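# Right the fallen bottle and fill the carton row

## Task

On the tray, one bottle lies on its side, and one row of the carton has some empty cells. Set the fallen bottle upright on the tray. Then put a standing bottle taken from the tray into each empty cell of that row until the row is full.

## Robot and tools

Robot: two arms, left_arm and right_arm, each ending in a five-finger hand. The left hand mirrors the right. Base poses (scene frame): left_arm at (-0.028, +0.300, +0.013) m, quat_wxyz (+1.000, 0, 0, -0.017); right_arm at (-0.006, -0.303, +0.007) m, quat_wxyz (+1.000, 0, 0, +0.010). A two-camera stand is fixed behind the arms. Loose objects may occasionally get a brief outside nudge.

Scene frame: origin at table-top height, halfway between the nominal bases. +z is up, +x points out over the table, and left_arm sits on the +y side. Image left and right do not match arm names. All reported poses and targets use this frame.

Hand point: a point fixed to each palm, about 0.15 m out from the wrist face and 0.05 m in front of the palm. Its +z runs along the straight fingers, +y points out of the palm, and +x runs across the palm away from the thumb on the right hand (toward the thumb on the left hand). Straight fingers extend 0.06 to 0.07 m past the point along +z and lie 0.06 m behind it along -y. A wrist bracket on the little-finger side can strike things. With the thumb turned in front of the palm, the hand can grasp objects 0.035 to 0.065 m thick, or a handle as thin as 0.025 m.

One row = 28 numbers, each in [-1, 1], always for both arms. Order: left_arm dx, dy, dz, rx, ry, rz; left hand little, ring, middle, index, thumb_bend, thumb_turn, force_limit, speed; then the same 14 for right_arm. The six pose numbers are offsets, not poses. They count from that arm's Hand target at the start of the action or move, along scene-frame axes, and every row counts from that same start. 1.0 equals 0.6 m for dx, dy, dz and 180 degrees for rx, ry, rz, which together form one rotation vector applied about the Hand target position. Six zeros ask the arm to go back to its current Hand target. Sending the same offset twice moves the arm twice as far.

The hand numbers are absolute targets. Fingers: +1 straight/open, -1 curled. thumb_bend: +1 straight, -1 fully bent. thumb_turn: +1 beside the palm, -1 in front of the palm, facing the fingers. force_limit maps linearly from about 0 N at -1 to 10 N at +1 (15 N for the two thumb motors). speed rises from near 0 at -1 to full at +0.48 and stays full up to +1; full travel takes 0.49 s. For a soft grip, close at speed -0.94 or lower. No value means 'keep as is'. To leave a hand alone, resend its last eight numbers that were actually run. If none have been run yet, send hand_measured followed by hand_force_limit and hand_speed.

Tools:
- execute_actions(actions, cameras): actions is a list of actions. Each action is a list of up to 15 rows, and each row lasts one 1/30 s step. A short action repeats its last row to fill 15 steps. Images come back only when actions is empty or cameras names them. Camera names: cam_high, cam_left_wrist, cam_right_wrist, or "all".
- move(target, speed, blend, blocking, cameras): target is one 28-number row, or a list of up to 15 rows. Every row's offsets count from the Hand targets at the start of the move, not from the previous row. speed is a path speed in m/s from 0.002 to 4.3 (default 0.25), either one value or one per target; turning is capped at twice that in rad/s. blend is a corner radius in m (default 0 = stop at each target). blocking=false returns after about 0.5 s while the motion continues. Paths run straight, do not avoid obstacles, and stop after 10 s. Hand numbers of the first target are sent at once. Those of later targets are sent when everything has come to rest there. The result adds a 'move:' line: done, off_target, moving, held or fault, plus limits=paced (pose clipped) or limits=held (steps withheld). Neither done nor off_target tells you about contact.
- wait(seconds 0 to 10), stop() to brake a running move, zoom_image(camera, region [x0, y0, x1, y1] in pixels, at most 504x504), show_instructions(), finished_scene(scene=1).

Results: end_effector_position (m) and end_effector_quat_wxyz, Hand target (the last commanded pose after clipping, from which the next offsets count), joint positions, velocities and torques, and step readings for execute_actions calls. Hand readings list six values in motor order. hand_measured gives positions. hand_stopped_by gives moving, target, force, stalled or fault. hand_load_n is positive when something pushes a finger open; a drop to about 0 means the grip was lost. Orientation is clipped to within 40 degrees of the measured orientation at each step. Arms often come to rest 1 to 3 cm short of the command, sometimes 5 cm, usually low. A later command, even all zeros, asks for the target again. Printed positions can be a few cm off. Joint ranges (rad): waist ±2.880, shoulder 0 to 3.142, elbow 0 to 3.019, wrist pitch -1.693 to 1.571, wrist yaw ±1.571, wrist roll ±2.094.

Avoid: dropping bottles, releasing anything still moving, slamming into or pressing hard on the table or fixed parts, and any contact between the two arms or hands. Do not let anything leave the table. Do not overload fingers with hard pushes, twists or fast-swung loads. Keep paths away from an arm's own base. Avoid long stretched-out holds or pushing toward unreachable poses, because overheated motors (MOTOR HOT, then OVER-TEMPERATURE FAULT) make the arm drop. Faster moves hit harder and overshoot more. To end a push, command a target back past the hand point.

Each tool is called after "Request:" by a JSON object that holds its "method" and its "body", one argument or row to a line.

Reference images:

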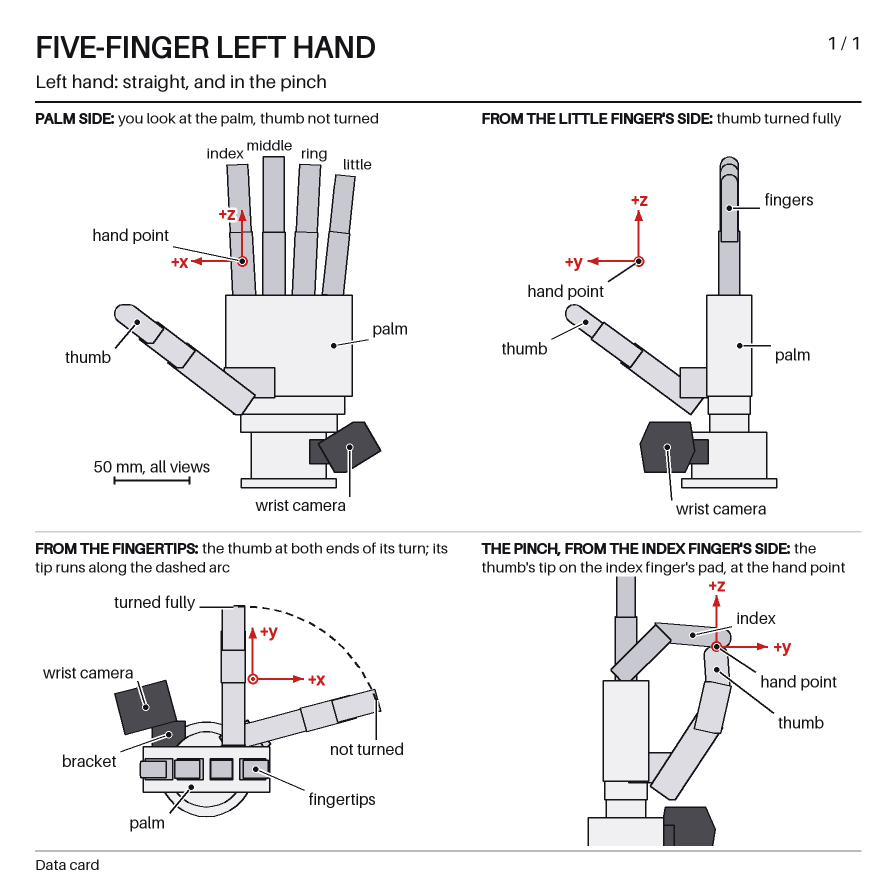

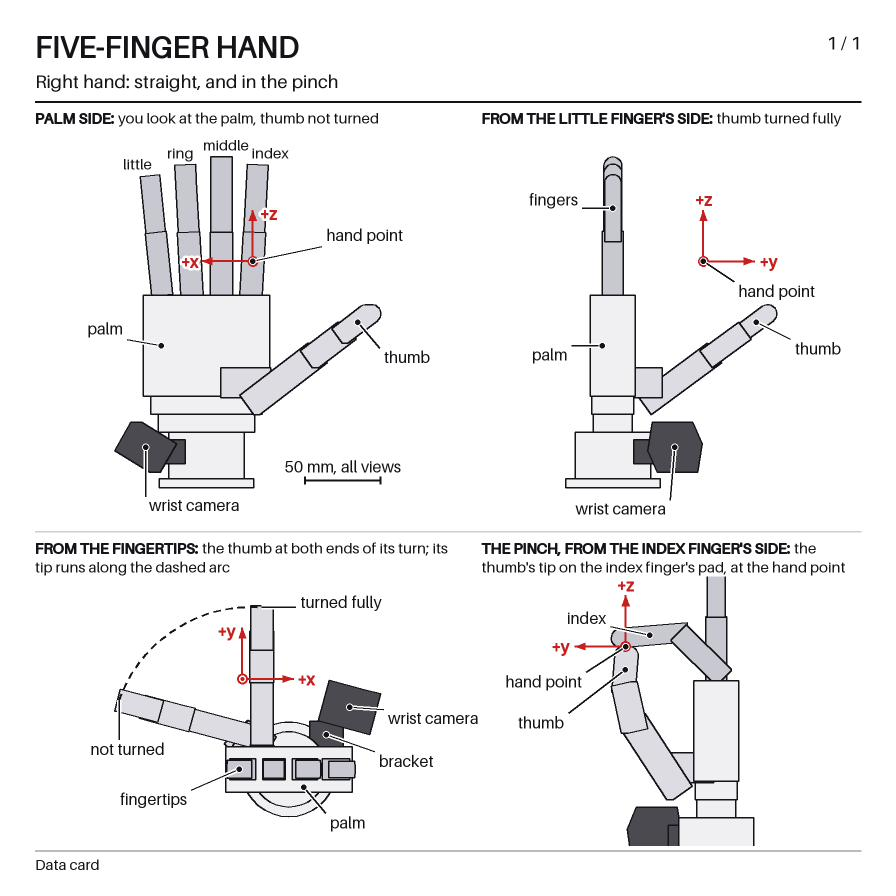

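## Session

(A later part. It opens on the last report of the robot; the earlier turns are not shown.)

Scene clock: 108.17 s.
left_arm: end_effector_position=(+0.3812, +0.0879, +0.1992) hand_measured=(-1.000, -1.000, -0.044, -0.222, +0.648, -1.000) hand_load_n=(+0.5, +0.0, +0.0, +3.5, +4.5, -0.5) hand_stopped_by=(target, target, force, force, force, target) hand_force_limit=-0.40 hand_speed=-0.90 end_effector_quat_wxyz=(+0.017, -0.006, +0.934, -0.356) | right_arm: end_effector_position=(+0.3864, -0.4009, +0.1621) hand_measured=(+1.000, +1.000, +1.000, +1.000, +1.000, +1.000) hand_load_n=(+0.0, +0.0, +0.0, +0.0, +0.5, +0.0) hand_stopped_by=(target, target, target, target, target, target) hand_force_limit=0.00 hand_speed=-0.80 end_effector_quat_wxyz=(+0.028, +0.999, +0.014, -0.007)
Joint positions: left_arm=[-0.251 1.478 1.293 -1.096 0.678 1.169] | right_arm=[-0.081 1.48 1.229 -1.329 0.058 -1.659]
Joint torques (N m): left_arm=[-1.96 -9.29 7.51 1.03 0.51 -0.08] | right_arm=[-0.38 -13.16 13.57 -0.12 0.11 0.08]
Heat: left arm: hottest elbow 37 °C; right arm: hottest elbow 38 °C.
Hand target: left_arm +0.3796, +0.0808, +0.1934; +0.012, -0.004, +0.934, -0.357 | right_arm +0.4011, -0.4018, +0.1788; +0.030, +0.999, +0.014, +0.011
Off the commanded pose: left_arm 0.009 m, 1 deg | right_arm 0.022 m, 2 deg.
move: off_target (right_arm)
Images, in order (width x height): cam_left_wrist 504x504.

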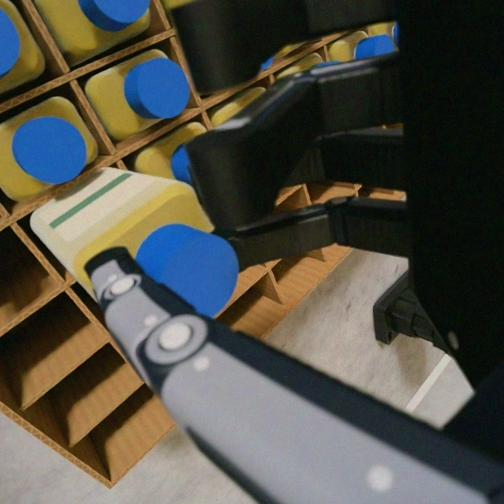

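Request:
{"method": "move", "body": {
  "target": [0, -0.001, -0.025, 0,0.0,0, -1,-1,-0.5,-0.5,0.2,-1,-0.4,-0.9, 0,0,0.0,0,0,0,1,1,1,1,1,1,0,-0.8],
  "speed": 0.03,
  "cameras": ["cam_left_wrist"]
}}

Request:
{"method": "zoom_image", "body": {
  "camera": "cam_left_wrist",
  "region": [0, 130, 130, 260]
}}

Scene clock: 110.30 s.
left_arm: end_effector_position=(+0.3829, +0.0857, +0.1936) hand_measured=(-1.000, -1.000, -0.044, -0.222, +0.648, -1.000) hand_load_n=(+0.0, +0.0, +0.0, +1.5, +4.5, +0.0) hand_stopped_by=(target, target, force, force, force, target) hand_force_limit=-0.40 hand_speed=-0.90 end_effector_quat_wxyz=(+0.022, -0.008, +0.933, -0.360) | right_arm: end_effector_position=(+0.3864, -0.4009, +0.1621) hand_measured=(+1.000, +1.000, +1.000, +1.000, +1.000, +1.000) hand_load_n=(+0.0, +0.0, +0.0, +0.0, +0.0, +0.0) hand_stopped_by=(target, target, target, target, target, target) hand_force_limit=0.00 hand_speed=-0.80 end_effector_quat_wxyz=(+0.028, +0.999, +0.014, -0.007)
Joint positions: left_arm=[-0.252 1.478 1.275 -1.061 0.682 1.157] | right_arm=[-0.081 1.48 1.229 -1.329 0.058 -1.659]
Joint torques (N m): left_arm=[-1.96 -8.64 6.52 1.26 0.35 0] | right_arm=[-0.44 -13.22 13.57 -0.1 0.1 0.08]
Heat: left arm: hottest elbow 37 °C; right arm: hottest elbow 38 °C.
Hand target: left_arm +0.3796, +0.0802, +0.1784; +0.012, -0.004, +0.934, -0.357 | right_arm +0.4011, -0.4018, +0.1788; +0.030, +0.999, +0.014, +0.011
Off the commanded pose: left_arm 0.016 m, 1 deg | right_arm 0.022 m, 2 deg.
move: off_target (left_arm, right_arm)
Images, in order (width x height): cam_left_wrist 504x504.

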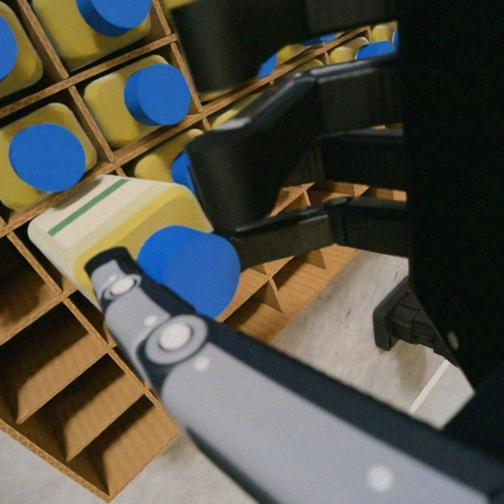

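Scaled by 3.877.

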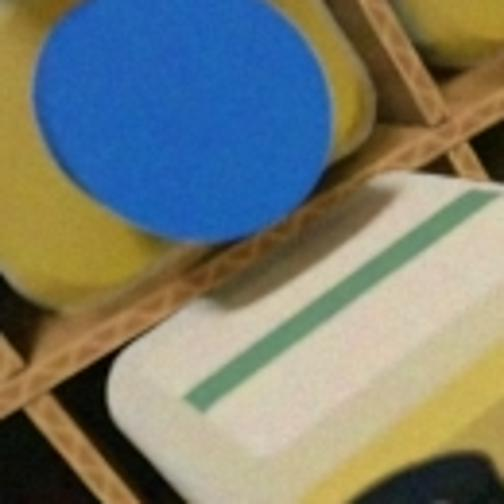

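Request:
{"method": "move", "body": {
  "target": [
    [0.0, 0, 0.055, 0,0.0,0, -1,-1,-0.5,-0.5,0.2,-1,-0.4,-0.9, 0,0,0.0,0,0,0,1,1,1,1,1,1,0,-0.8]
  ],
  "speed": 0.05,
  "cameras": ["cam_left_wrist"]
}}

Request:
{"method": "zoom_image", "body": {
  "camera": "cam_left_wrist",
  "region": [0, 60, 240, 300]
}}

Scene clock: 112.90 s.
left_arm: end_effector_position=(+0.3702, +0.0885, +0.1926) hand_measured=(-1.000, -1.000, -0.044, -0.222, +0.648, -1.000) hand_load_n=(+0.0, +0.5, +0.0, +3.0, +3.5, -0.5) hand_stopped_by=(target, target, force, force, force, target) hand_force_limit=-0.40 hand_speed=-0.90 end_effector_quat_wxyz=(-0.001, -0.016, +0.936, -0.353) | right_arm: end_effector_position=(+0.3864, -0.4009, +0.1621) hand_measured=(+1.000, +1.000, +1.000, +1.000, +1.000, +1.000) hand_load_n=(+0.0, +0.0, +0.0, +0.0, +0.0, +0.0) hand_stopped_by=(target, target, target, target, target, target) hand_force_limit=0.00 hand_speed=-0.80 end_effector_quat_wxyz=(+0.028, +0.999, +0.014, -0.007)
Joint positions: left_arm=[-0.254 1.478 1.275 -1.111 0.681 1.156] | right_arm=[-0.081 1.48 1.229 -1.329 0.058 -1.659]
Joint torques (N m): left_arm=[-1.73 -9.93 11.45 0.06 0.4 -0.02] | right_arm=[-0.44 -13.16 13.57 -0.1 0.11 0.08]
Heat: left arm: hottest elbow 36 °C; right arm: hottest elbow 38 °C.
Hand target: left_arm +0.3796, +0.0802, +0.2113; +0.012, -0.004, +0.934, -0.356 | right_arm +0.4011, -0.4018, +0.1788; +0.030, +0.999, +0.014, +0.011
Off the commanded pose: left_arm 0.023 m, 2 deg | right_arm 0.022 m, 2 deg.
move: off_target (left_arm, right_arm)
Images, in order (width x height): cam_left_wrist 504x504.

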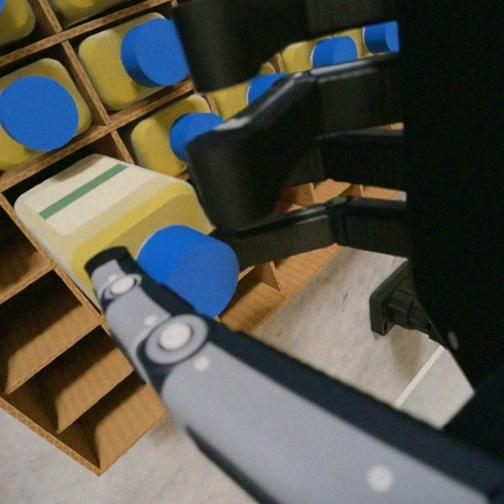

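Scaled by 2.100.

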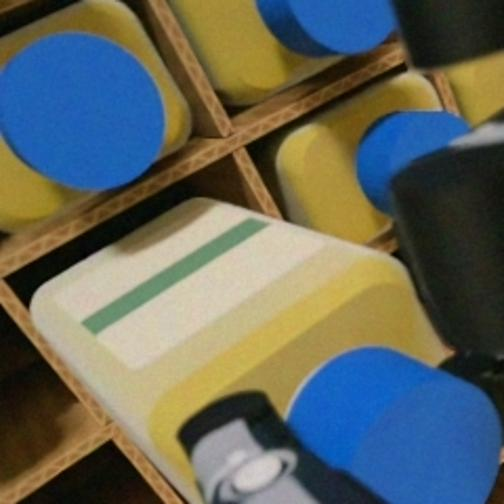

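Request:
{"method": "move", "body": {
  "target": [
    [0.015, 0, 0.05, 0,0.0,0, -1,-1,-0.5,-0.5,0.2,-1,-0.4,-0.9, 0,0,0.0,0,0,0,1,1,1,1,1,1,0,-0.8]
  ],
  "speed": 0.05,
  "cameras": ["cam_left_wrist"]
}}

Request:
{"method": "zoom_image", "body": {
  "camera": "cam_left_wrist",
  "region": [0, 60, 240, 300]
}}

Scene clock: 115.07 s.
left_arm: end_effector_position=(+0.3757, +0.0870, +0.2257) hand_measured=(-1.000, -1.000, -0.044, -0.222, +0.648, -1.000) hand_load_n=(+0.0, +0.0, +0.0, +3.0, +3.5, -0.5) hand_stopped_by=(target, target, force, force, force, target) hand_force_limit=-0.40 hand_speed=-0.90 end_effector_quat_wxyz=(+0.000, -0.014, +0.936, -0.353) | right_arm: end_effector_position=(+0.3864, -0.4009, +0.1621) hand_measured=(+1.000, +1.000, +1.000, +1.000, +1.000, +1.000) hand_load_n=(+0.0, +0.0, +0.0, +0.0, +0.0, +0.0) hand_stopped_by=(target, target, target, target, target, target) hand_force_limit=0.00 hand_speed=-0.80 end_effector_quat_wxyz=(+0.028, +0.999, +0.014, -0.007)
Joint positions: left_arm=[-0.254 1.478 1.363 -1.198 0.681 1.16] | right_arm=[-0.081 1.48 1.229 -1.329 0.058 -1.659]
Joint torques (N m): left_arm=[-1.32 -9.05 12.01 0.08 0.44 0.02] | right_arm=[-0.5 -13.16 13.56 -0.12 0.1 0.08]
Heat: left arm: hottest elbow 37 °C; right arm: hottest elbow 38 °C.
Hand target: left_arm +0.3885, +0.0802, +0.2413; +0.012, -0.004, +0.934, -0.357 | right_arm +0.4011, -0.4018, +0.1788; +0.030, +0.999, +0.014, +0.011
Off the commanded pose: left_arm 0.021 m, 2 deg | right_arm 0.022 m, 2 deg.
move: off_target (left_arm, right_arm)
Images, in order (width x height): cam_left_wrist 504x504.

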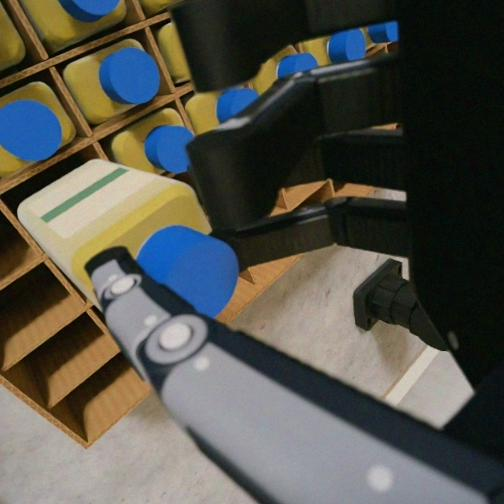

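Scaled by 2.100.

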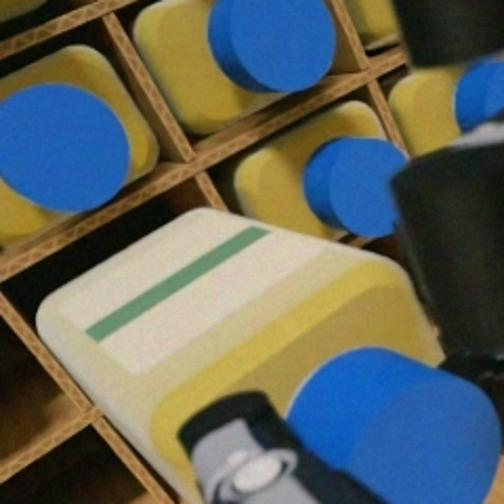

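Request:
{"method": "move", "body": {
  "target": [
    [-0.0205, -0.0028, -0.0672, 0,0.0,0, -1,-1,-0.5,-0.5,0.2,-1,-0.4,-0.9, 0,0,0.0,0,0,0,1,1,1,1,1,1,0,-0.8]
  ],
  "speed": 0.05,
  "cameras": ["cam_left_wrist"]
}}

Request:
{"method": "zoom_image", "body": {
  "camera": "cam_left_wrist",
  "region": [0, 100, 160, 260]
}}

Scene clock: 119.63 s.
left_arm: end_effector_position=(+0.3762, +0.0796, +0.2124) hand_measured=(-1.000, -1.000, -0.044, -0.222, +0.648, -1.000) hand_load_n=(+0.0, +0.0, -0.5, +1.0, +1.5, +0.5) hand_stopped_by=(target, target, force, force, force, target) hand_force_limit=-0.40 hand_speed=-0.90 end_effector_quat_wxyz=(+0.013, -0.008, +0.932, -0.361) | right_arm: end_effector_position=(+0.3864, -0.4009, +0.1621) hand_measured=(+1.000, +1.000, +1.000, +1.000, +1.000, +1.000) hand_load_n=(+0.0, +0.0, +0.0, +0.0, +0.0, +0.0) hand_stopped_by=(target, target, target, target, target, target) hand_force_limit=0.00 hand_speed=-0.80 end_effector_quat_wxyz=(+0.028, +0.999, +0.014, -0.007)
Joint positions: left_arm=[-0.266 1.468 1.312 -1.116 0.687 1.145] | right_arm=[-0.081 1.48 1.229 -1.329 0.058 -1.659]
Joint torques (N m): left_arm=[-1.26 -9.17 6.75 1.42 0.14 0.05] | right_arm=[-0.5 -13.16 13.59 -0.1 0.1 0.08]
Heat: left arm: hottest elbow 37 °C; right arm: hottest elbow 38 °C.
Hand target: left_arm +0.3763, +0.0785, +0.2011; +0.012, -0.004, +0.934, -0.357 | right_arm +0.4011, -0.4018, +0.1788; +0.030, +0.999, +0.014, +0.011
Off the commanded pose: left_arm 0.011 m, 1 deg | right_arm 0.022 m, 2 deg.
move: off_target (left_arm, right_arm)
Images, in order (width x height): cam_left_wrist 504x504.

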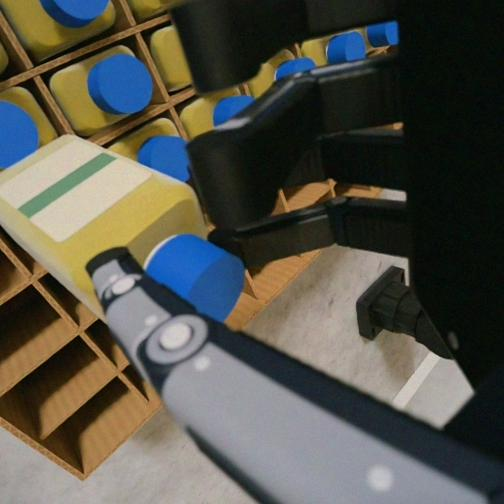

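Scaled by 3.150.

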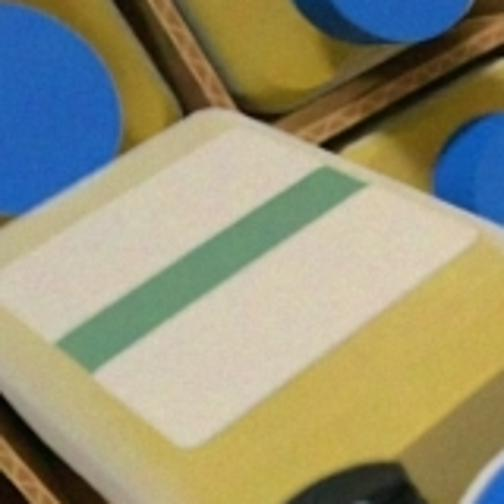

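Request:
{"method": "move", "body": {
  "target": [0,0,0.09,0,0,0,-1,-1,-0.5,-0.5,0.2,-1,-0.4,-0.9,0,0,0,0,0,0,1,1,1,1,1,1,0,-0.8],
  "speed": 0.06,
  "cameras": ["cam_high","cam_left_wrist"]
}}

Scene clock: 123.23 s.
left_arm: end_effector_position=(+0.3673, +0.0834, +0.2366) hand_measured=(-1.000, -1.000, -0.044, -0.222, +0.648, -1.000) hand_load_n=(+0.5, +0.0, +0.0, +0.0, +0.0, +0.0) hand_stopped_by=(target, target, force, force, force, target) hand_force_limit=-0.40 hand_speed=-0.90 end_effector_quat_wxyz=(-0.004, -0.015, +0.935, -0.353) | right_arm: end_effector_position=(+0.3864, -0.4009, +0.1621) hand_measured=(+1.000, +1.000, +1.000, +1.000, +1.000, +1.000) hand_load_n=(+0.0, +0.0, +0.5, +0.0, +0.0, +0.0) hand_stopped_by=(target, target, target, target, target, target) hand_force_limit=0.00 hand_speed=-0.80 end_effector_quat_wxyz=(+0.028, +0.999, +0.014, -0.007)
Joint positions: left_arm=[-0.266 1.46 1.372 -1.222 0.682 1.144] | right_arm=[-0.081 1.48 1.229 -1.329 0.058 -1.659]
Joint torques (N m): left_arm=[-1.26 -9.93 11.47 0.16 0.32 0.03] | right_arm=[-0.44 -13.16 13.56 -0.12 0.1 0.08]
Heat: left arm: hottest elbow 37 °C; right arm: hottest elbow 38 °C.
Hand target: left_arm +0.3763, +0.0785, +0.2550; +0.012, -0.004, +0.934, -0.357 | right_arm +0.4011, -0.4018, +0.1788; +0.030, +0.999, +0.014, +0.011
Off the commanded pose: left_arm 0.021 m, 2 deg | right_arm 0.022 m, 2 deg.
move: off_target (left_arm, right_arm)
Images, in order (width x height): cam_high 504x504, cam_left_wrist 504x504.

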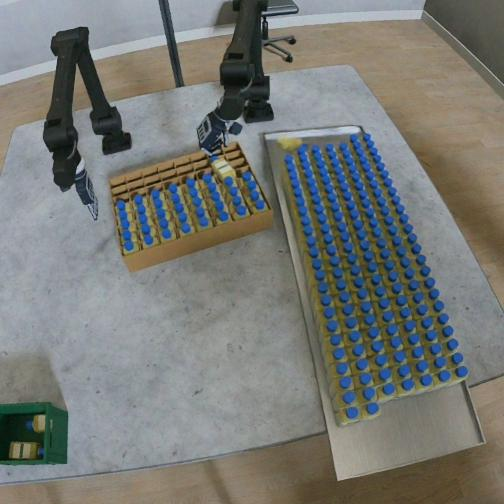

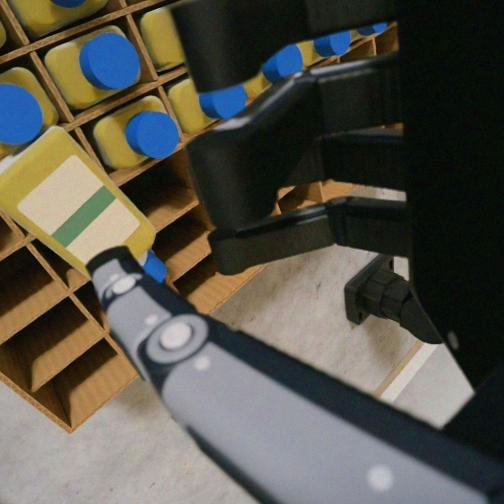

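Request:
{"method": "zoom_image", "body": {
  "camera": "cam_left_wrist",
  "region": [0, 100, 252, 352]
}}

Request:
{"method": "zoom_image", "body": {
  "camera": "cam_high",
  "region": [100, 90, 300, 290]
}}

Scaled by 2.000.

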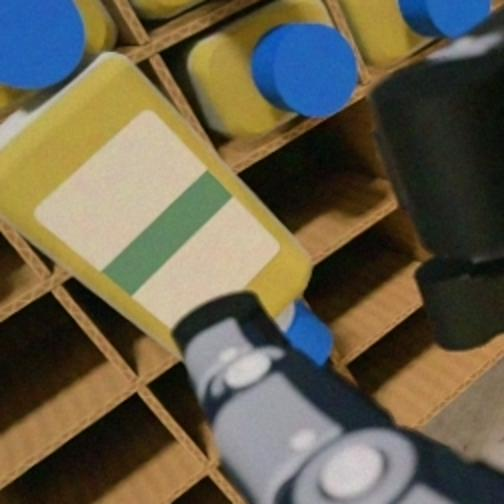

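Scaled by 2.520.

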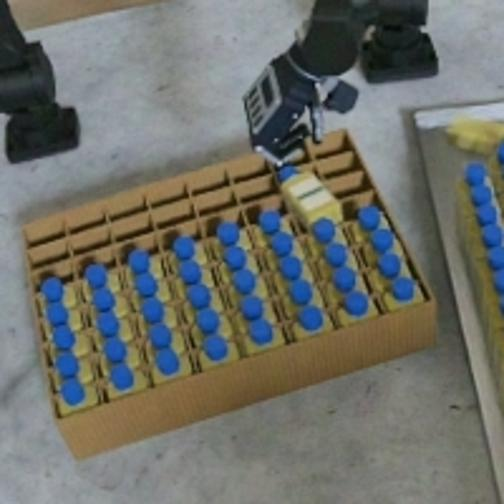

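Request:
{"method": "move", "body": {
  "target": [0,0,0.15,0,0,0,-1,-1,0.16,0.0,0.76,-1,-0.4,-0.5,0,0,0,0,0,0,1,1,1,1,1,1,0,-0.8],
  "speed": 0.12,
  "cameras": ["cam_high","cam_left_wrist"]
}}

Scene clock: 127.17 s.
left_arm: end_effector_position=(+0.3679, +0.0832, +0.3347) hand_measured=(-1.000, -1.000, +0.160, +0.000, +0.760, -1.000) hand_load_n=(+0.0, +0.0, +0.0, +0.0, +0.0, +0.0) hand_stopped_by=(target, target, target, target, target, target) hand_force_limit=-0.40 hand_speed=-0.50 end_effector_quat_wxyz=(+0.005, -0.012, +0.934, -0.356) | right_arm: end_effector_position=(+0.3864, -0.4009, +0.1621) hand_measured=(+1.000, +1.000, +1.000, +1.000, +1.000, +1.000) hand_load_n=(+0.5, +0.0, +0.0, +0.0, +0.0, +0.0) hand_stopped_by=(target, target, target, target, target, target) hand_force_limit=0.00 hand_speed=-0.80 end_effector_quat_wxyz=(+0.028, +0.999, +0.014, -0.007)
Joint positions: left_arm=[-0.266 1.459 1.627 -1.46 0.681 1.144] | right_arm=[-0.081 1.48 1.229 -1.329 0.058 -1.659]
Joint torques (N m): left_arm=[-1.32 -8.35 11.55 0.1 0.33 0.03] | right_arm=[-0.44 -13.16 13.57 -0.12 0.11 0.08]
Heat: left arm: hottest elbow 37 °C; right arm: hottest elbow 38 °C.
Hand target: left_arm +0.3762, +0.0785, +0.3450; +0.012, -0.004, +0.934, -0.357 | right_arm +0.4011, -0.4018, +0.1788; +0.030, +0.999, +0.014, +0.011
Off the commanded pose: left_arm 0.014 m, 1 deg | right_arm 0.022 m, 2 deg.
move: off_target (left_arm, right_arm)
Images, in order (width x height): cam_high 504x504, cam_left_wrist 504x504.

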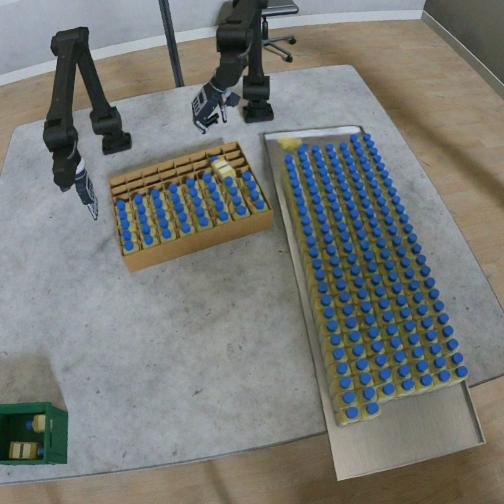

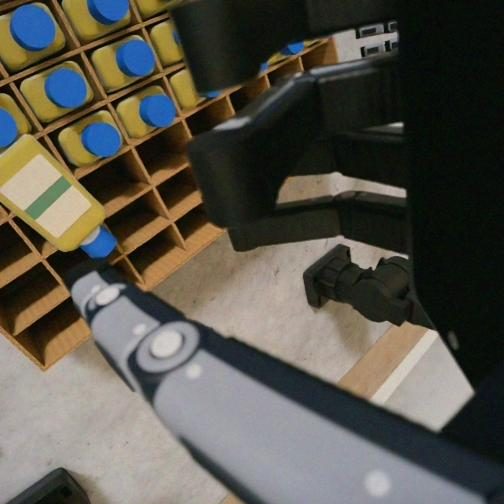

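Request:
{"method": "zoom_image", "body": {
  "camera": "cam_left_wrist",
  "region": [0, 80, 240, 320]
}}

Request:
{"method": "zoom_image", "body": {
  "camera": "cam_high",
  "region": [170, 120, 290, 240]
}}

Scaled by 2.100.

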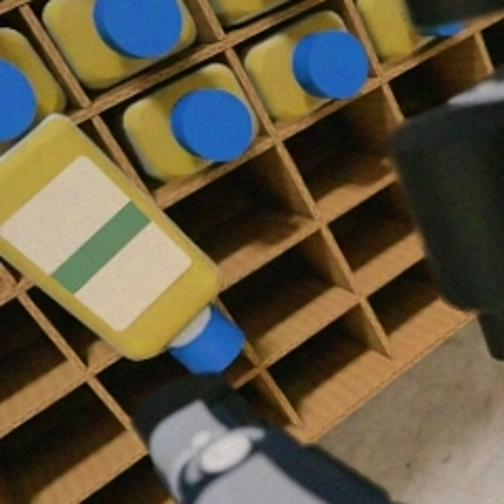

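Scaled by 4.200.

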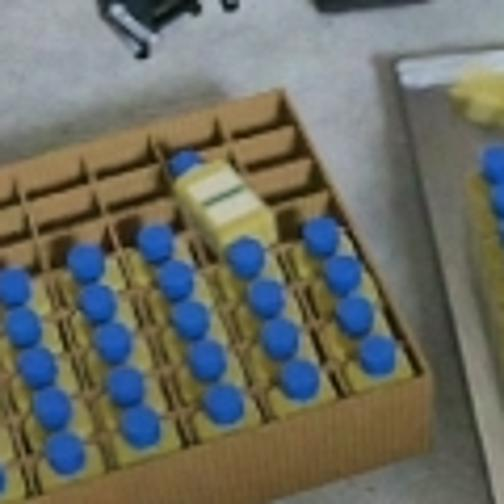

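Request:
{"method": "zoom_image", "body": {
  "camera": "cam_left_wrist",
  "region": [0, 120, 140, 260]
}}

Request:
{"method": "zoom_image", "body": {
  "camera": "cam_high",
  "region": [200, 140, 250, 190]
}}

Scaled by 3.600.

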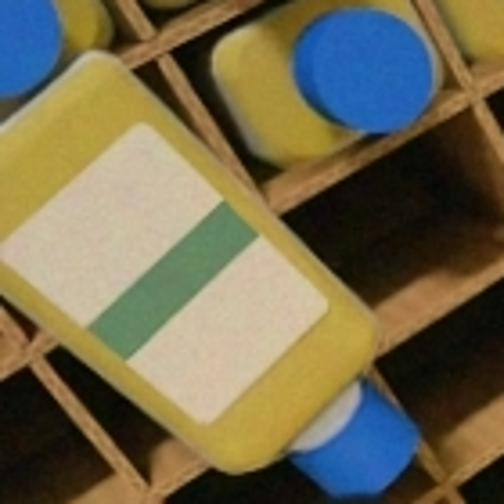

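Scaled by 10.080.

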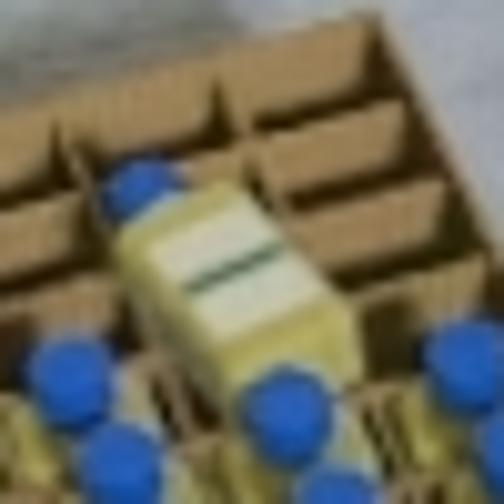

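Request:
{"method": "move", "body": {
  "target": [-0.0887,-0.0325,-0.2167,-0.0021,0.0059,0.1171,-1,-1,0.5,0.08,0.82,-1,-0.4,-0.5,0,0,0,0,0,0,1,1,1,1,1,1,0,-0.8],
  "speed": 0.12,
  "cameras": ["cam_left_wrist"]
}}

Scene clock: 137.67 s.
left_arm: end_effector_position=(+0.3265, +0.0640, +0.2165) hand_measured=(-1.000, -1.000, +0.500, +0.080, +0.820, -1.000) hand_load_n=(+0.0, +0.0, -0.5, +0.0, +0.0, +0.0) hand_stopped_by=(target, target, target, target, target, target) hand_force_limit=-0.40 hand_speed=-0.50 end_effector_quat_wxyz=(+0.067, -0.182, +0.917, -0.349) | right_arm: end_effector_position=(+0.3864, -0.4009, +0.1621) hand_measured=(+1.000, +1.000, +1.000, +1.000, +1.000, +1.000) hand_load_n=(+0.0, +0.0, -0.5, +0.0, +0.0, +0.0) hand_stopped_by=(target, target, target, target, target, target) hand_force_limit=0.00 hand_speed=-0.80 end_effector_quat_wxyz=(+0.028, +0.999, +0.014, -0.007)
Joint positions: left_arm=[-0.359 1.243 1.087 -0.857 0.492 0.64] | right_arm=[-0.081 1.48 1.229 -1.329 0.058 -1.659]
Joint torques (N m): left_arm=[-1.96 -7.36 7.51 1.59 0.17 -0.1] | right_arm=[-0.44 -13.16 13.56 -0.12 0.11 0.08]
Heat: left arm: hottest elbow 39 °C; right arm: hottest elbow 39 °C.
Hand target: left_arm +0.3231, +0.0591, +0.2149; +0.068, -0.178, +0.917, -0.351 | right_arm +0.4011, -0.4018, +0.1788; +0.030, +0.999, +0.014, +0.011
Off the commanded pose: left_arm 0.006 m, 1 deg | right_arm 0.022 m, 2 deg.
move: off_target (right_arm)
Images, in order (width x height): cam_left_wrist 504x504.

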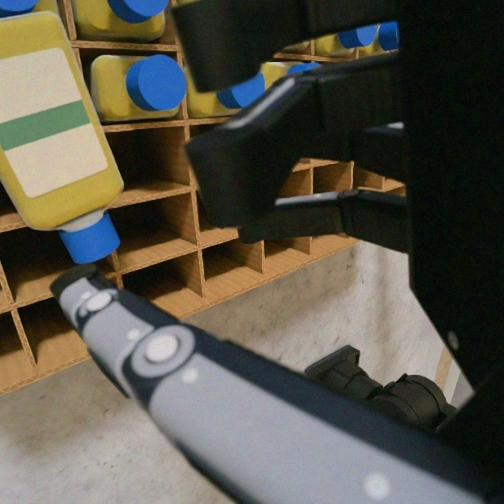

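Request:
{"method": "move", "body": {
  "target": [-0.0152,0.0007,-0.0998,0,0,0,-1,-1,0.5,0.08,0.82,-1,-0.4,-0.5,0,0,0,0,0,0,1,1,1,1,1,1,0,-0.8],
  "speed": 0.08,
  "cameras": ["cam_left_wrist"]
}}

Scene clock: 140.57 s.
left_arm: end_effector_position=(+0.3170, +0.0645, +0.1633) hand_measured=(-1.000, -1.000, +0.500, +0.080, +0.820, -1.000) hand_load_n=(+0.0, +0.0, +0.0, +0.0, -0.5, +0.0) hand_stopped_by=(target, target, target, target, target, target) hand_force_limit=-0.40 hand_speed=-0.50 end_effector_quat_wxyz=(+0.074, -0.180, +0.915, -0.353) | right_arm: end_effector_position=(+0.3864, -0.4009, +0.1621) hand_measured=(+1.000, +1.000, +1.000, +1.000, +1.000, +1.000) hand_load_n=(+0.0, +0.0, +0.0, +0.0, +0.0, +0.0) hand_stopped_by=(target, target, target, target, target, target) hand_force_limit=0.00 hand_speed=-0.80 end_effector_quat_wxyz=(+0.028, +0.999, +0.014, -0.007)
Joint positions: left_arm=[-0.368 1.241 0.939 -0.689 0.487 0.632] | right_arm=[-0.081 1.48 1.229 -1.329 0.058 -1.659]
Joint torques (N m): left_arm=[-1.9 -5.6 7.34 1.58 0.17 -0.09] | right_arm=[-0.44 -13.22 13.57 -0.12 0.11 0.08]
Heat: left arm: hottest elbow 38 °C; right arm: hottest elbow 39 °C.
Hand target: left_arm +0.3140, +0.0594, +0.1551; +0.069, -0.178, +0.917, -0.351 | right_arm +0.4011, -0.4018, +0.1788; +0.030, +0.999, +0.014, +0.011
Off the commanded pose: left_arm 0.010 m, 1 deg | right_arm 0.022 m, 2 deg.
move: off_target (right_arm)
Images, in order (width x height): cam_left_wrist 504x504.

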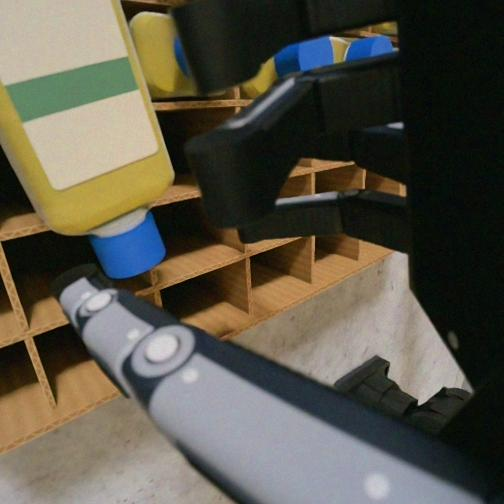

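Request:
{"method": "move", "body": {
  "target": [0,0,-0.0583,0,0,0,-1,-1,0.5,0.08,0.82,-1,-0.4,-0.5,0,0,0,0,0,0,1,1,1,1,1,1,0,-0.8],
  "speed": 0.05,
  "cameras": ["cam_left_wrist"]
}}

Scene clock: 142.70 s.
left_arm: end_effector_position=(+0.3176, +0.0642, +0.1300) hand_measured=(-1.000, -1.000, +0.500, +0.080, +0.820, -1.000) hand_load_n=(+0.0, +0.0, +0.0, +0.0, +0.0, +0.0) hand_stopped_by=(target, target, target, target, target, target) hand_force_limit=-0.40 hand_speed=-0.50 end_effector_quat_wxyz=(+0.075, -0.179, +0.915, -0.355) | right_arm: end_effector_position=(+0.3864, -0.4009, +0.1621) hand_measured=(+1.000, +1.000, +1.000, +1.000, +1.000, +1.000) hand_load_n=(+0.0, +0.0, +0.0, +0.0, +0.0, +0.0) hand_stopped_by=(target, target, target, target, target, target) hand_force_limit=0.00 hand_speed=-0.80 end_effector_quat_wxyz=(+0.028, +0.999, +0.014, -0.007)
Joint positions: left_arm=[-0.368 1.274 0.873 -0.585 0.487 0.632] | right_arm=[-0.081 1.48 1.229 -1.329 0.058 -1.659]
Joint torques (N m): left_arm=[-1.96 -5.3 7.1 1.61 0.16 -0.08] | right_arm=[-0.44 -13.22 13.56 -0.13 0.1 0.08]
Heat: left arm: hottest elbow 38 °C; right arm: hottest elbow 39 °C.
Hand target: left_arm +0.3141, +0.0594, +0.1202; +0.069, -0.178, +0.917, -0.351 | right_arm +0.4011, -0.4018, +0.1788; +0.030, +0.999, +0.014, +0.011
Off the commanded pose: left_arm 0.012 m, 1 deg | right_arm 0.022 m, 2 deg.
move: off_target (left_arm, right_arm)
Images, in order (width x height): cam_left_wrist 504x504.

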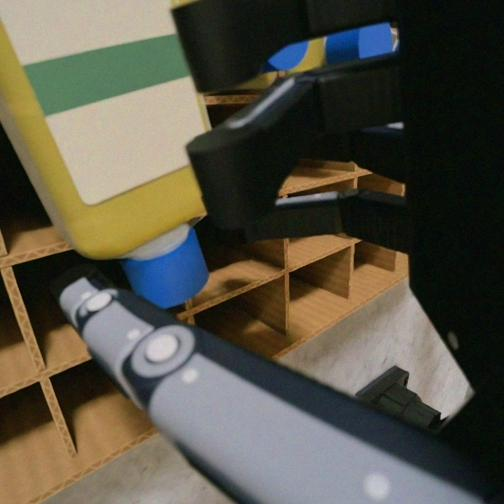

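Request:
{"method": "move", "body": {
  "target": [0,0,0,0,0,0,-1,-1,0.5,-0.5,0.3,-1,-0.55,-0.9,0,0,0,0,0,0,1,1,1,1,1,1,0,-0.8],
  "speed": 0.05,
  "cameras": ["cam_left_wrist"]
}}

Scene clock: 145.43 s.
left_arm: end_effector_position=(+0.3174, +0.0641, +0.1301) hand_measured=(-1.000, -1.000, +0.500, -0.500, +0.674, -1.000) hand_load_n=(+0.0, +0.0, +0.0, +0.0, +1.5, +1.0) hand_stopped_by=(target, target, target, target, force, target) hand_force_limit=-0.55 hand_speed=-0.90 end_effector_quat_wxyz=(+0.075, -0.182, +0.914, -0.354) | right_arm: end_effector_position=(+0.3864, -0.4009, +0.1621) hand_measured=(+1.000, +1.000, +1.000, +1.000, +1.000, +1.000) hand_load_n=(+0.0, +0.0, +0.0, +0.0, +0.0, +0.0) hand_stopped_by=(target, target, target, target, target, target) hand_force_limit=0.00 hand_speed=-0.80 end_effector_quat_wxyz=(+0.028, +0.999, +0.014, -0.007)
Joint positions: left_arm=[-0.368 1.274 0.873 -0.585 0.486 0.627] | right_arm=[-0.081 1.48 1.229 -1.329 0.058 -1.659]
Joint torques (N m): left_arm=[-1.96 -5.36 7.1 1.61 0.19 -0.04] | right_arm=[-0.44 -13.16 13.57 -0.1 0.1 0.08]
Heat: left arm: hottest elbow 38 °C; right arm: hottest elbow 39 °C.
Hand target: left_arm +0.3141, +0.0595, +0.1202; +0.069, -0.178, +0.917, -0.351 | right_arm +0.4011, -0.4018, +0.1788; +0.030, +0.999, +0.014, +0.011
Off the commanded pose: left_arm 0.011 m, 1 deg | right_arm 0.022 m, 2 deg.
move: off_target (left_arm, right_arm)
Images, in order (width x height): cam_left_wrist 504x504.

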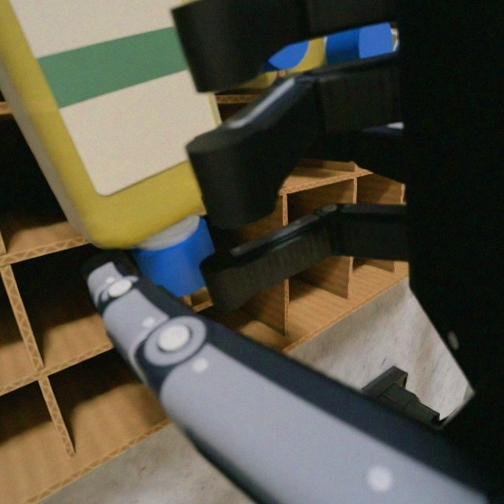

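Request:
{"method": "zoom_image", "body": {
  "camera": "cam_left_wrist",
  "region": [60, 190, 260, 350]
}}

Scaled by 2.520.

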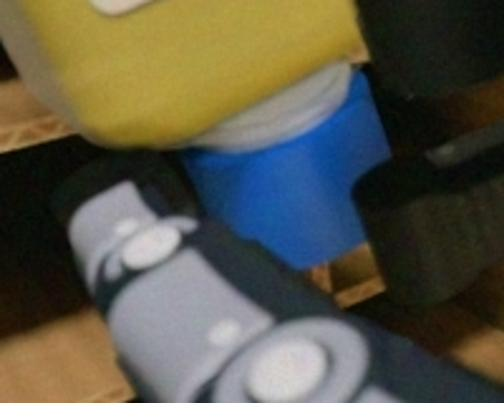

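Request:
{"method": "move", "body": {
  "target": [
    [0,0,0,0,0,0,-1,-1,0.5,-0.3,0.8,-1,-0.55,-0.6,0,0,0,0,0,0,1,1,1,1,1,1,0,-0.8],
    [0,0,-0.0125,0,0,0,-1,-1,0.5,-0.3,0.8,-1,-0.55,-0.6,0,0,0,0,0,0,1,1,1,1,1,1,0,-0.8]
  ],
  "speed": 0.05,
  "cameras": ["cam_left_wrist"]
}}

Scene clock: 149.67 s.
left_arm: end_effector_position=(+0.3185, +0.0631, +0.1258) hand_measured=(-1.000, -1.000, +0.500, -0.300, +0.800, -1.000) hand_load_n=(+0.5, +0.0, +0.0, -0.5, +0.0, +0.5) hand_stopped_by=(target, target, target, target, target, target) hand_force_limit=-0.55 hand_speed=-0.60 end_effector_quat_wxyz=(+0.078, -0.180, +0.913, -0.357) | right_arm: end_effector_position=(+0.3864, -0.4009, +0.1621) hand_measured=(+1.000, +1.000, +1.000, +1.000, +1.000, +1.000) hand_load_n=(+0.0, +0.0, +0.0, -0.5, +0.0, +0.0) hand_stopped_by=(target, target, target, target, target, target) hand_force_limit=0.00 hand_speed=-0.80 end_effector_quat_wxyz=(+0.028, +0.999, +0.014, -0.007)
Joint positions: left_arm=[-0.369 1.279 0.863 -0.563 0.486 0.627] | right_arm=[-0.081 1.48 1.229 -1.329 0.058 -1.659]
Joint torques (N m): left_arm=[-1.85 -5.01 6.83 1.55 0.19 -0.04] | right_arm=[-0.44 -13.16 13.56 -0.12 0.1 0.08]
Heat: left arm: hottest elbow 37 °C; right arm: hottest elbow 39 °C.
Hand target: left_arm +0.3140, +0.0595, +0.1126; +0.069, -0.178, +0.917, -0.351 | right_arm +0.4011, -0.4018, +0.1788; +0.030, +0.999, +0.014, +0.011
Off the commanded pose: left_arm 0.014 m, 1 deg | right_arm 0.022 m, 2 deg.
move: off_target (left_arm, right_arm)
Images, in order (width x height): cam_left_wrist 504x504.

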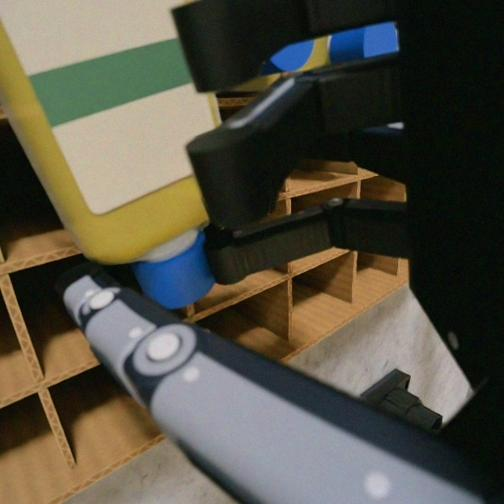

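Request:
{"method": "move", "body": {
  "target": [0,0,0,0,0,0,-1,-1,0.5,-0.45,0.5,-1,-0.5,-0.9,0,0,0,0,0,0,1,1,1,1,1,1,0,-0.8],
  "speed": 0.05,
  "cameras": ["cam_left_wrist"]
}}

Scene clock: 152.30 s.
left_arm: end_effector_position=(+0.3174, +0.0635, +0.1231) hand_measured=(-1.000, -1.000, +0.500, -0.450, +0.500, -1.000) hand_load_n=(+0.0, +0.0, +0.0, +0.0, +1.0, +1.0) hand_stopped_by=(target, target, target, target, target, target) hand_force_limit=-0.50 hand_speed=-0.90 end_effector_quat_wxyz=(+0.075, -0.181, +0.914, -0.355) | right_arm: end_effector_position=(+0.3864, -0.4009, +0.1621) hand_measured=(+1.000, +1.000, +1.000, +1.000, +1.000, +1.000) hand_load_n=(+0.0, +0.0, +0.0, +0.0, +0.0, +0.0) hand_stopped_by=(target, target, target, target, target, target) hand_force_limit=0.00 hand_speed=-0.80 end_effector_quat_wxyz=(+0.028, +0.999, +0.014, -0.007)
Joint positions: left_arm=[-0.369 1.282 0.86 -0.563 0.486 0.626] | right_arm=[-0.081 1.48 1.229 -1.329 0.058 -1.659]
Joint torques (N m): left_arm=[-1.79 -5.36 7.02 1.62 0.2 -0.04] | right_arm=[-0.5 -13.16 13.56 -0.12 0.1 0.08]
Heat: left arm: hottest elbow 37 °C; right arm: hottest elbow 39 °C.
Hand target: left_arm +0.3141, +0.0594, +0.1128; +0.069, -0.178, +0.917, -0.351 | right_arm +0.4011, -0.4018, +0.1788; +0.030, +0.999, +0.014, +0.011
Off the commanded pose: left_arm 0.012 m, 1 deg | right_arm 0.022 m, 2 deg.
move: off_target (left_arm, right_arm)
Images, in order (width x height): cam_left_wrist 504x504.

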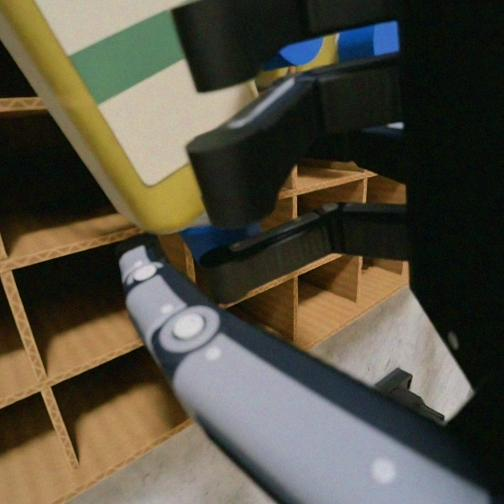

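Request:
{"method": "zoom_image", "body": {
  "camera": "cam_left_wrist",
  "region": [90, 180, 290, 340]
}}

Scaled by 2.520.

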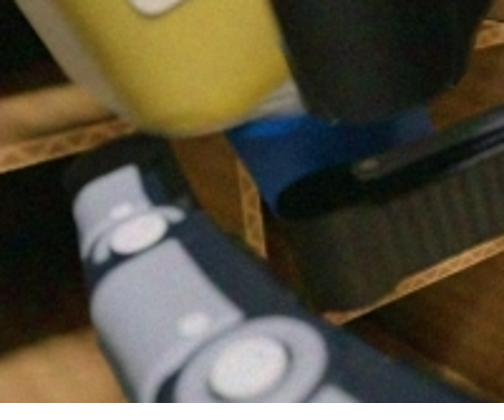

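Request:
{"method": "move", "body": {
  "target": [
    [0,0,0,0,0,0,-1,-1,0.5,0.1,0.82,-1,-0.55,-0.4,0,0,0,0,0,0,1,1,1,1,1,1,0,-0.8],
    [-0.02,-0.02,0.11,0,0,0,-1,-1,0.5,0.1,0.82,-1,-0.55,-0.4,0,0,0,0,0,0,1,1,1,1,1,1,0,-0.8]
  ],
  "speed": 0.08,
  "cameras": ["cam_left_wrist"]
}}

Scene clock: 155.60 s.
left_arm: end_effector_position=(+0.2936, +0.0577, +0.1589) hand_measured=(-1.000, -1.000, +0.500, +0.100, +0.820, -1.000) hand_load_n=(+0.0, +0.0, +0.0, +0.0, +0.0, +0.0) hand_stopped_by=(target, target, target, target, target, target) hand_force_limit=-0.55 hand_speed=-0.40 end_effector_quat_wxyz=(+0.059, -0.186, +0.919, -0.343) | right_arm: end_effector_position=(+0.3864, -0.4009, +0.1621) hand_measured=(+1.000, +1.000, +1.000, +1.000, +1.000, +1.000) hand_load_n=(+0.0, +0.0, +0.0, +0.0, +0.0, +0.0) hand_stopped_by=(target, target, target, target, target, target) hand_force_limit=0.00 hand_speed=-0.80 end_effector_quat_wxyz=(+0.028, +0.999, +0.014, -0.007)
Joint positions: left_arm=[-0.411 1.215 0.911 -0.708 0.464 0.591] | right_arm=[-0.081 1.48 1.229 -1.329 0.058 -1.659]
Joint torques (N m): left_arm=[-1.9 -6.24 11.47 0.47 0.16 -0.1] | right_arm=[-0.5 -13.16 13.57 -0.12 0.11 0.08]
Heat: left arm: hottest elbow 37 °C; right arm: hottest elbow 39 °C.
Hand target: left_arm +0.3021, +0.0474, +0.1786; +0.069, -0.178, +0.917, -0.351 | right_arm +0.4011, -0.4018, +0.1788; +0.030, +0.999, +0.014, +0.011
Off the commanded pose: left_arm 0.024 m, 2 deg | right_arm 0.022 m, 2 deg.
move: off_target (left_arm, right_arm)
Images, in order (width x height): cam_left_wrist 504x504.

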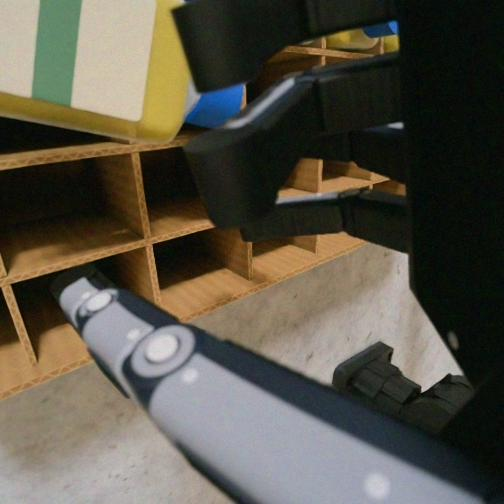

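Request:
{"method": "move", "body": {
  "target": [-0.06,-0.05,0.15,0,0,0,-1,-1,0.5,0.1,0.82,-1,-0.55,-0.4,0,0,0,0,0,0,1,1,1,1,1,1,0,-0.8],
  "speed": 0.15,
  "cameras": ["cam_left_wrist","cam_high"]
}}

Request:
{"method": "zoom_image", "body": {
  "camera": "cam_high",
  "region": [180, 130, 260, 210]
}}

Scene clock: 157.27 s.
left_arm: end_effector_position=(+0.2611, +0.0264, +0.2470) hand_measured=(-1.000, -1.000, +0.500, +0.100, +0.820, -1.000) hand_load_n=(+0.0, +0.0, +0.0, +0.0, +0.0, +0.0) hand_stopped_by=(target, target, target, target, target, target) hand_force_limit=-0.55 hand_speed=-0.40 end_effector_quat_wxyz=(+0.059, -0.184, +0.920, -0.341) | right_arm: end_effector_position=(+0.3864, -0.4009, +0.1621) hand_measured=(+1.000, +1.000, +1.000, +1.000, +1.000, +1.000) hand_load_n=(+0.0, +0.0, +0.0, +0.0, +0.0, +0.0) hand_stopped_by=(target, target, target, target, target, target) hand_force_limit=0.00 hand_speed=-0.80 end_effector_quat_wxyz=(+0.028, +0.999, +0.014, -0.007)
Joint positions: left_arm=[-0.536 1.129 1.076 -0.914 0.392 0.481] | right_arm=[-0.081 1.48 1.229 -1.329 0.058 -1.659]
Joint torques (N m): left_arm=[-1.79 -5.36 12.14 0.65 0.11 -0.08] | right_arm=[-0.44 -13.16 13.55 -0.1 0.11 0.08]
Heat: left arm: hottest elbow 37 °C; right arm: hottest elbow 39 °C.
Hand target: left_arm +0.2661, +0.0174, +0.2687; +0.069, -0.178, +0.917, -0.351 | right_arm +0.4011, -0.4018, +0.1788; +0.030, +0.999, +0.014, +0.011
Off the commanded pose: left_arm 0.024 m, 2 deg | right_arm 0.022 m, 2 deg.
move: off_target (left_arm, right_arm)
Images, in order (width x height): cam_high 504x504, cam_left_wrist 504x504.

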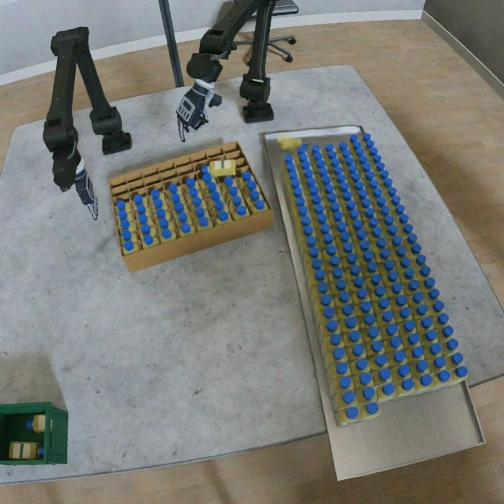

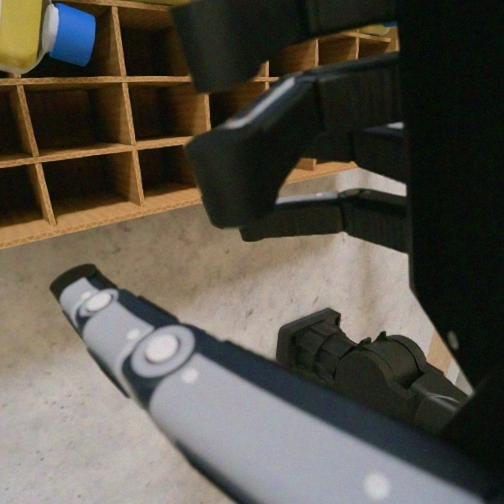

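Scaled by 6.300.

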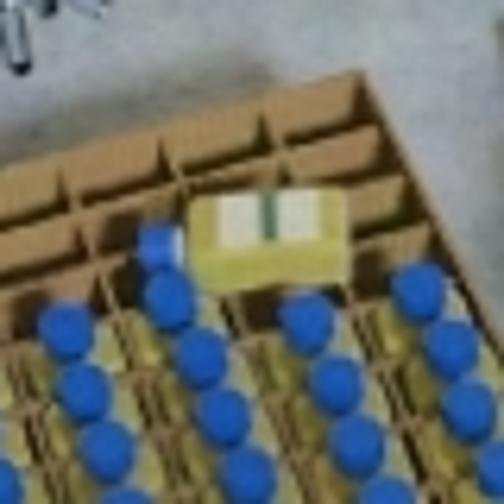

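Request:
{"method": "move", "body": {
  "target": [0.1917,0.1227,-0.0562,0,0,0.4111,-1,-1,0.3,0.3,1.0,-1,-0.55,-0.4,0,0,0,0,0,0,1,1,1,1,1,1,0,-0.8],
  "speed": 0.2,
  "cameras": ["cam_left_wrist"]
}}

Scene clock: 166.27 s.
left_arm: end_effector_position=(+0.3709, +0.0898, +0.2261) hand_measured=(-1.000, -1.000, +0.300, +0.300, +1.000, -1.000) hand_load_n=(+0.0, +0.0, +0.0, +0.0, +0.0, +0.0) hand_stopped_by=(target, target, target, target, target, target) hand_force_limit=-0.55 hand_speed=-0.40 end_effector_quat_wxyz=(-0.264, +0.687, -0.633, +0.239) | right_arm: end_effector_position=(+0.3864, -0.4009, +0.1621) hand_measured=(+1.000, +1.000, +1.000, +1.000, +1.000, +1.000) hand_load_n=(+0.0, +0.0, +0.0, +0.0, +0.0, +0.0) hand_stopped_by=(target, target, target, target, target, target) hand_force_limit=0.00 hand_speed=-0.80 end_effector_quat_wxyz=(+0.028, +0.999, +0.014, -0.007)
Joint positions: left_arm=[-0.506 1.185 1.059 -0.822 -0.404 -0.491] | right_arm=[-0.081 1.48 1.229 -1.329 0.058 -1.659]
Joint torques (N m): left_arm=[0.26 -4.89 10.99 0.64 -0.33 -0.11] | right_arm=[-0.5 -13.16 13.57 -0.12 0.11 0.08]
Heat: left arm: hottest elbow 38 °C; right arm: hottest elbow 39 °C.
Hand target: left_arm +0.3812, +0.0911, +0.2351; -0.266, +0.694, -0.625, +0.239 | right_arm +0.4011, -0.4018, +0.1788; +0.030, +0.999, +0.014, +0.011
Off the commanded pose: left_arm 0.014 m, 1 deg | right_arm 0.022 m, 2 deg.
move: off_target (left_arm, right_arm)
Images, in order (width x height): cam_left_wrist 504x504.

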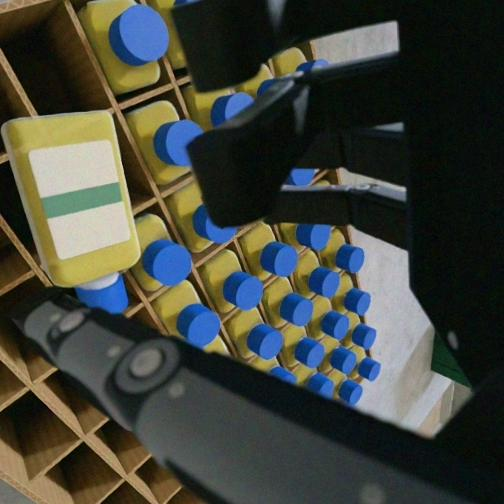

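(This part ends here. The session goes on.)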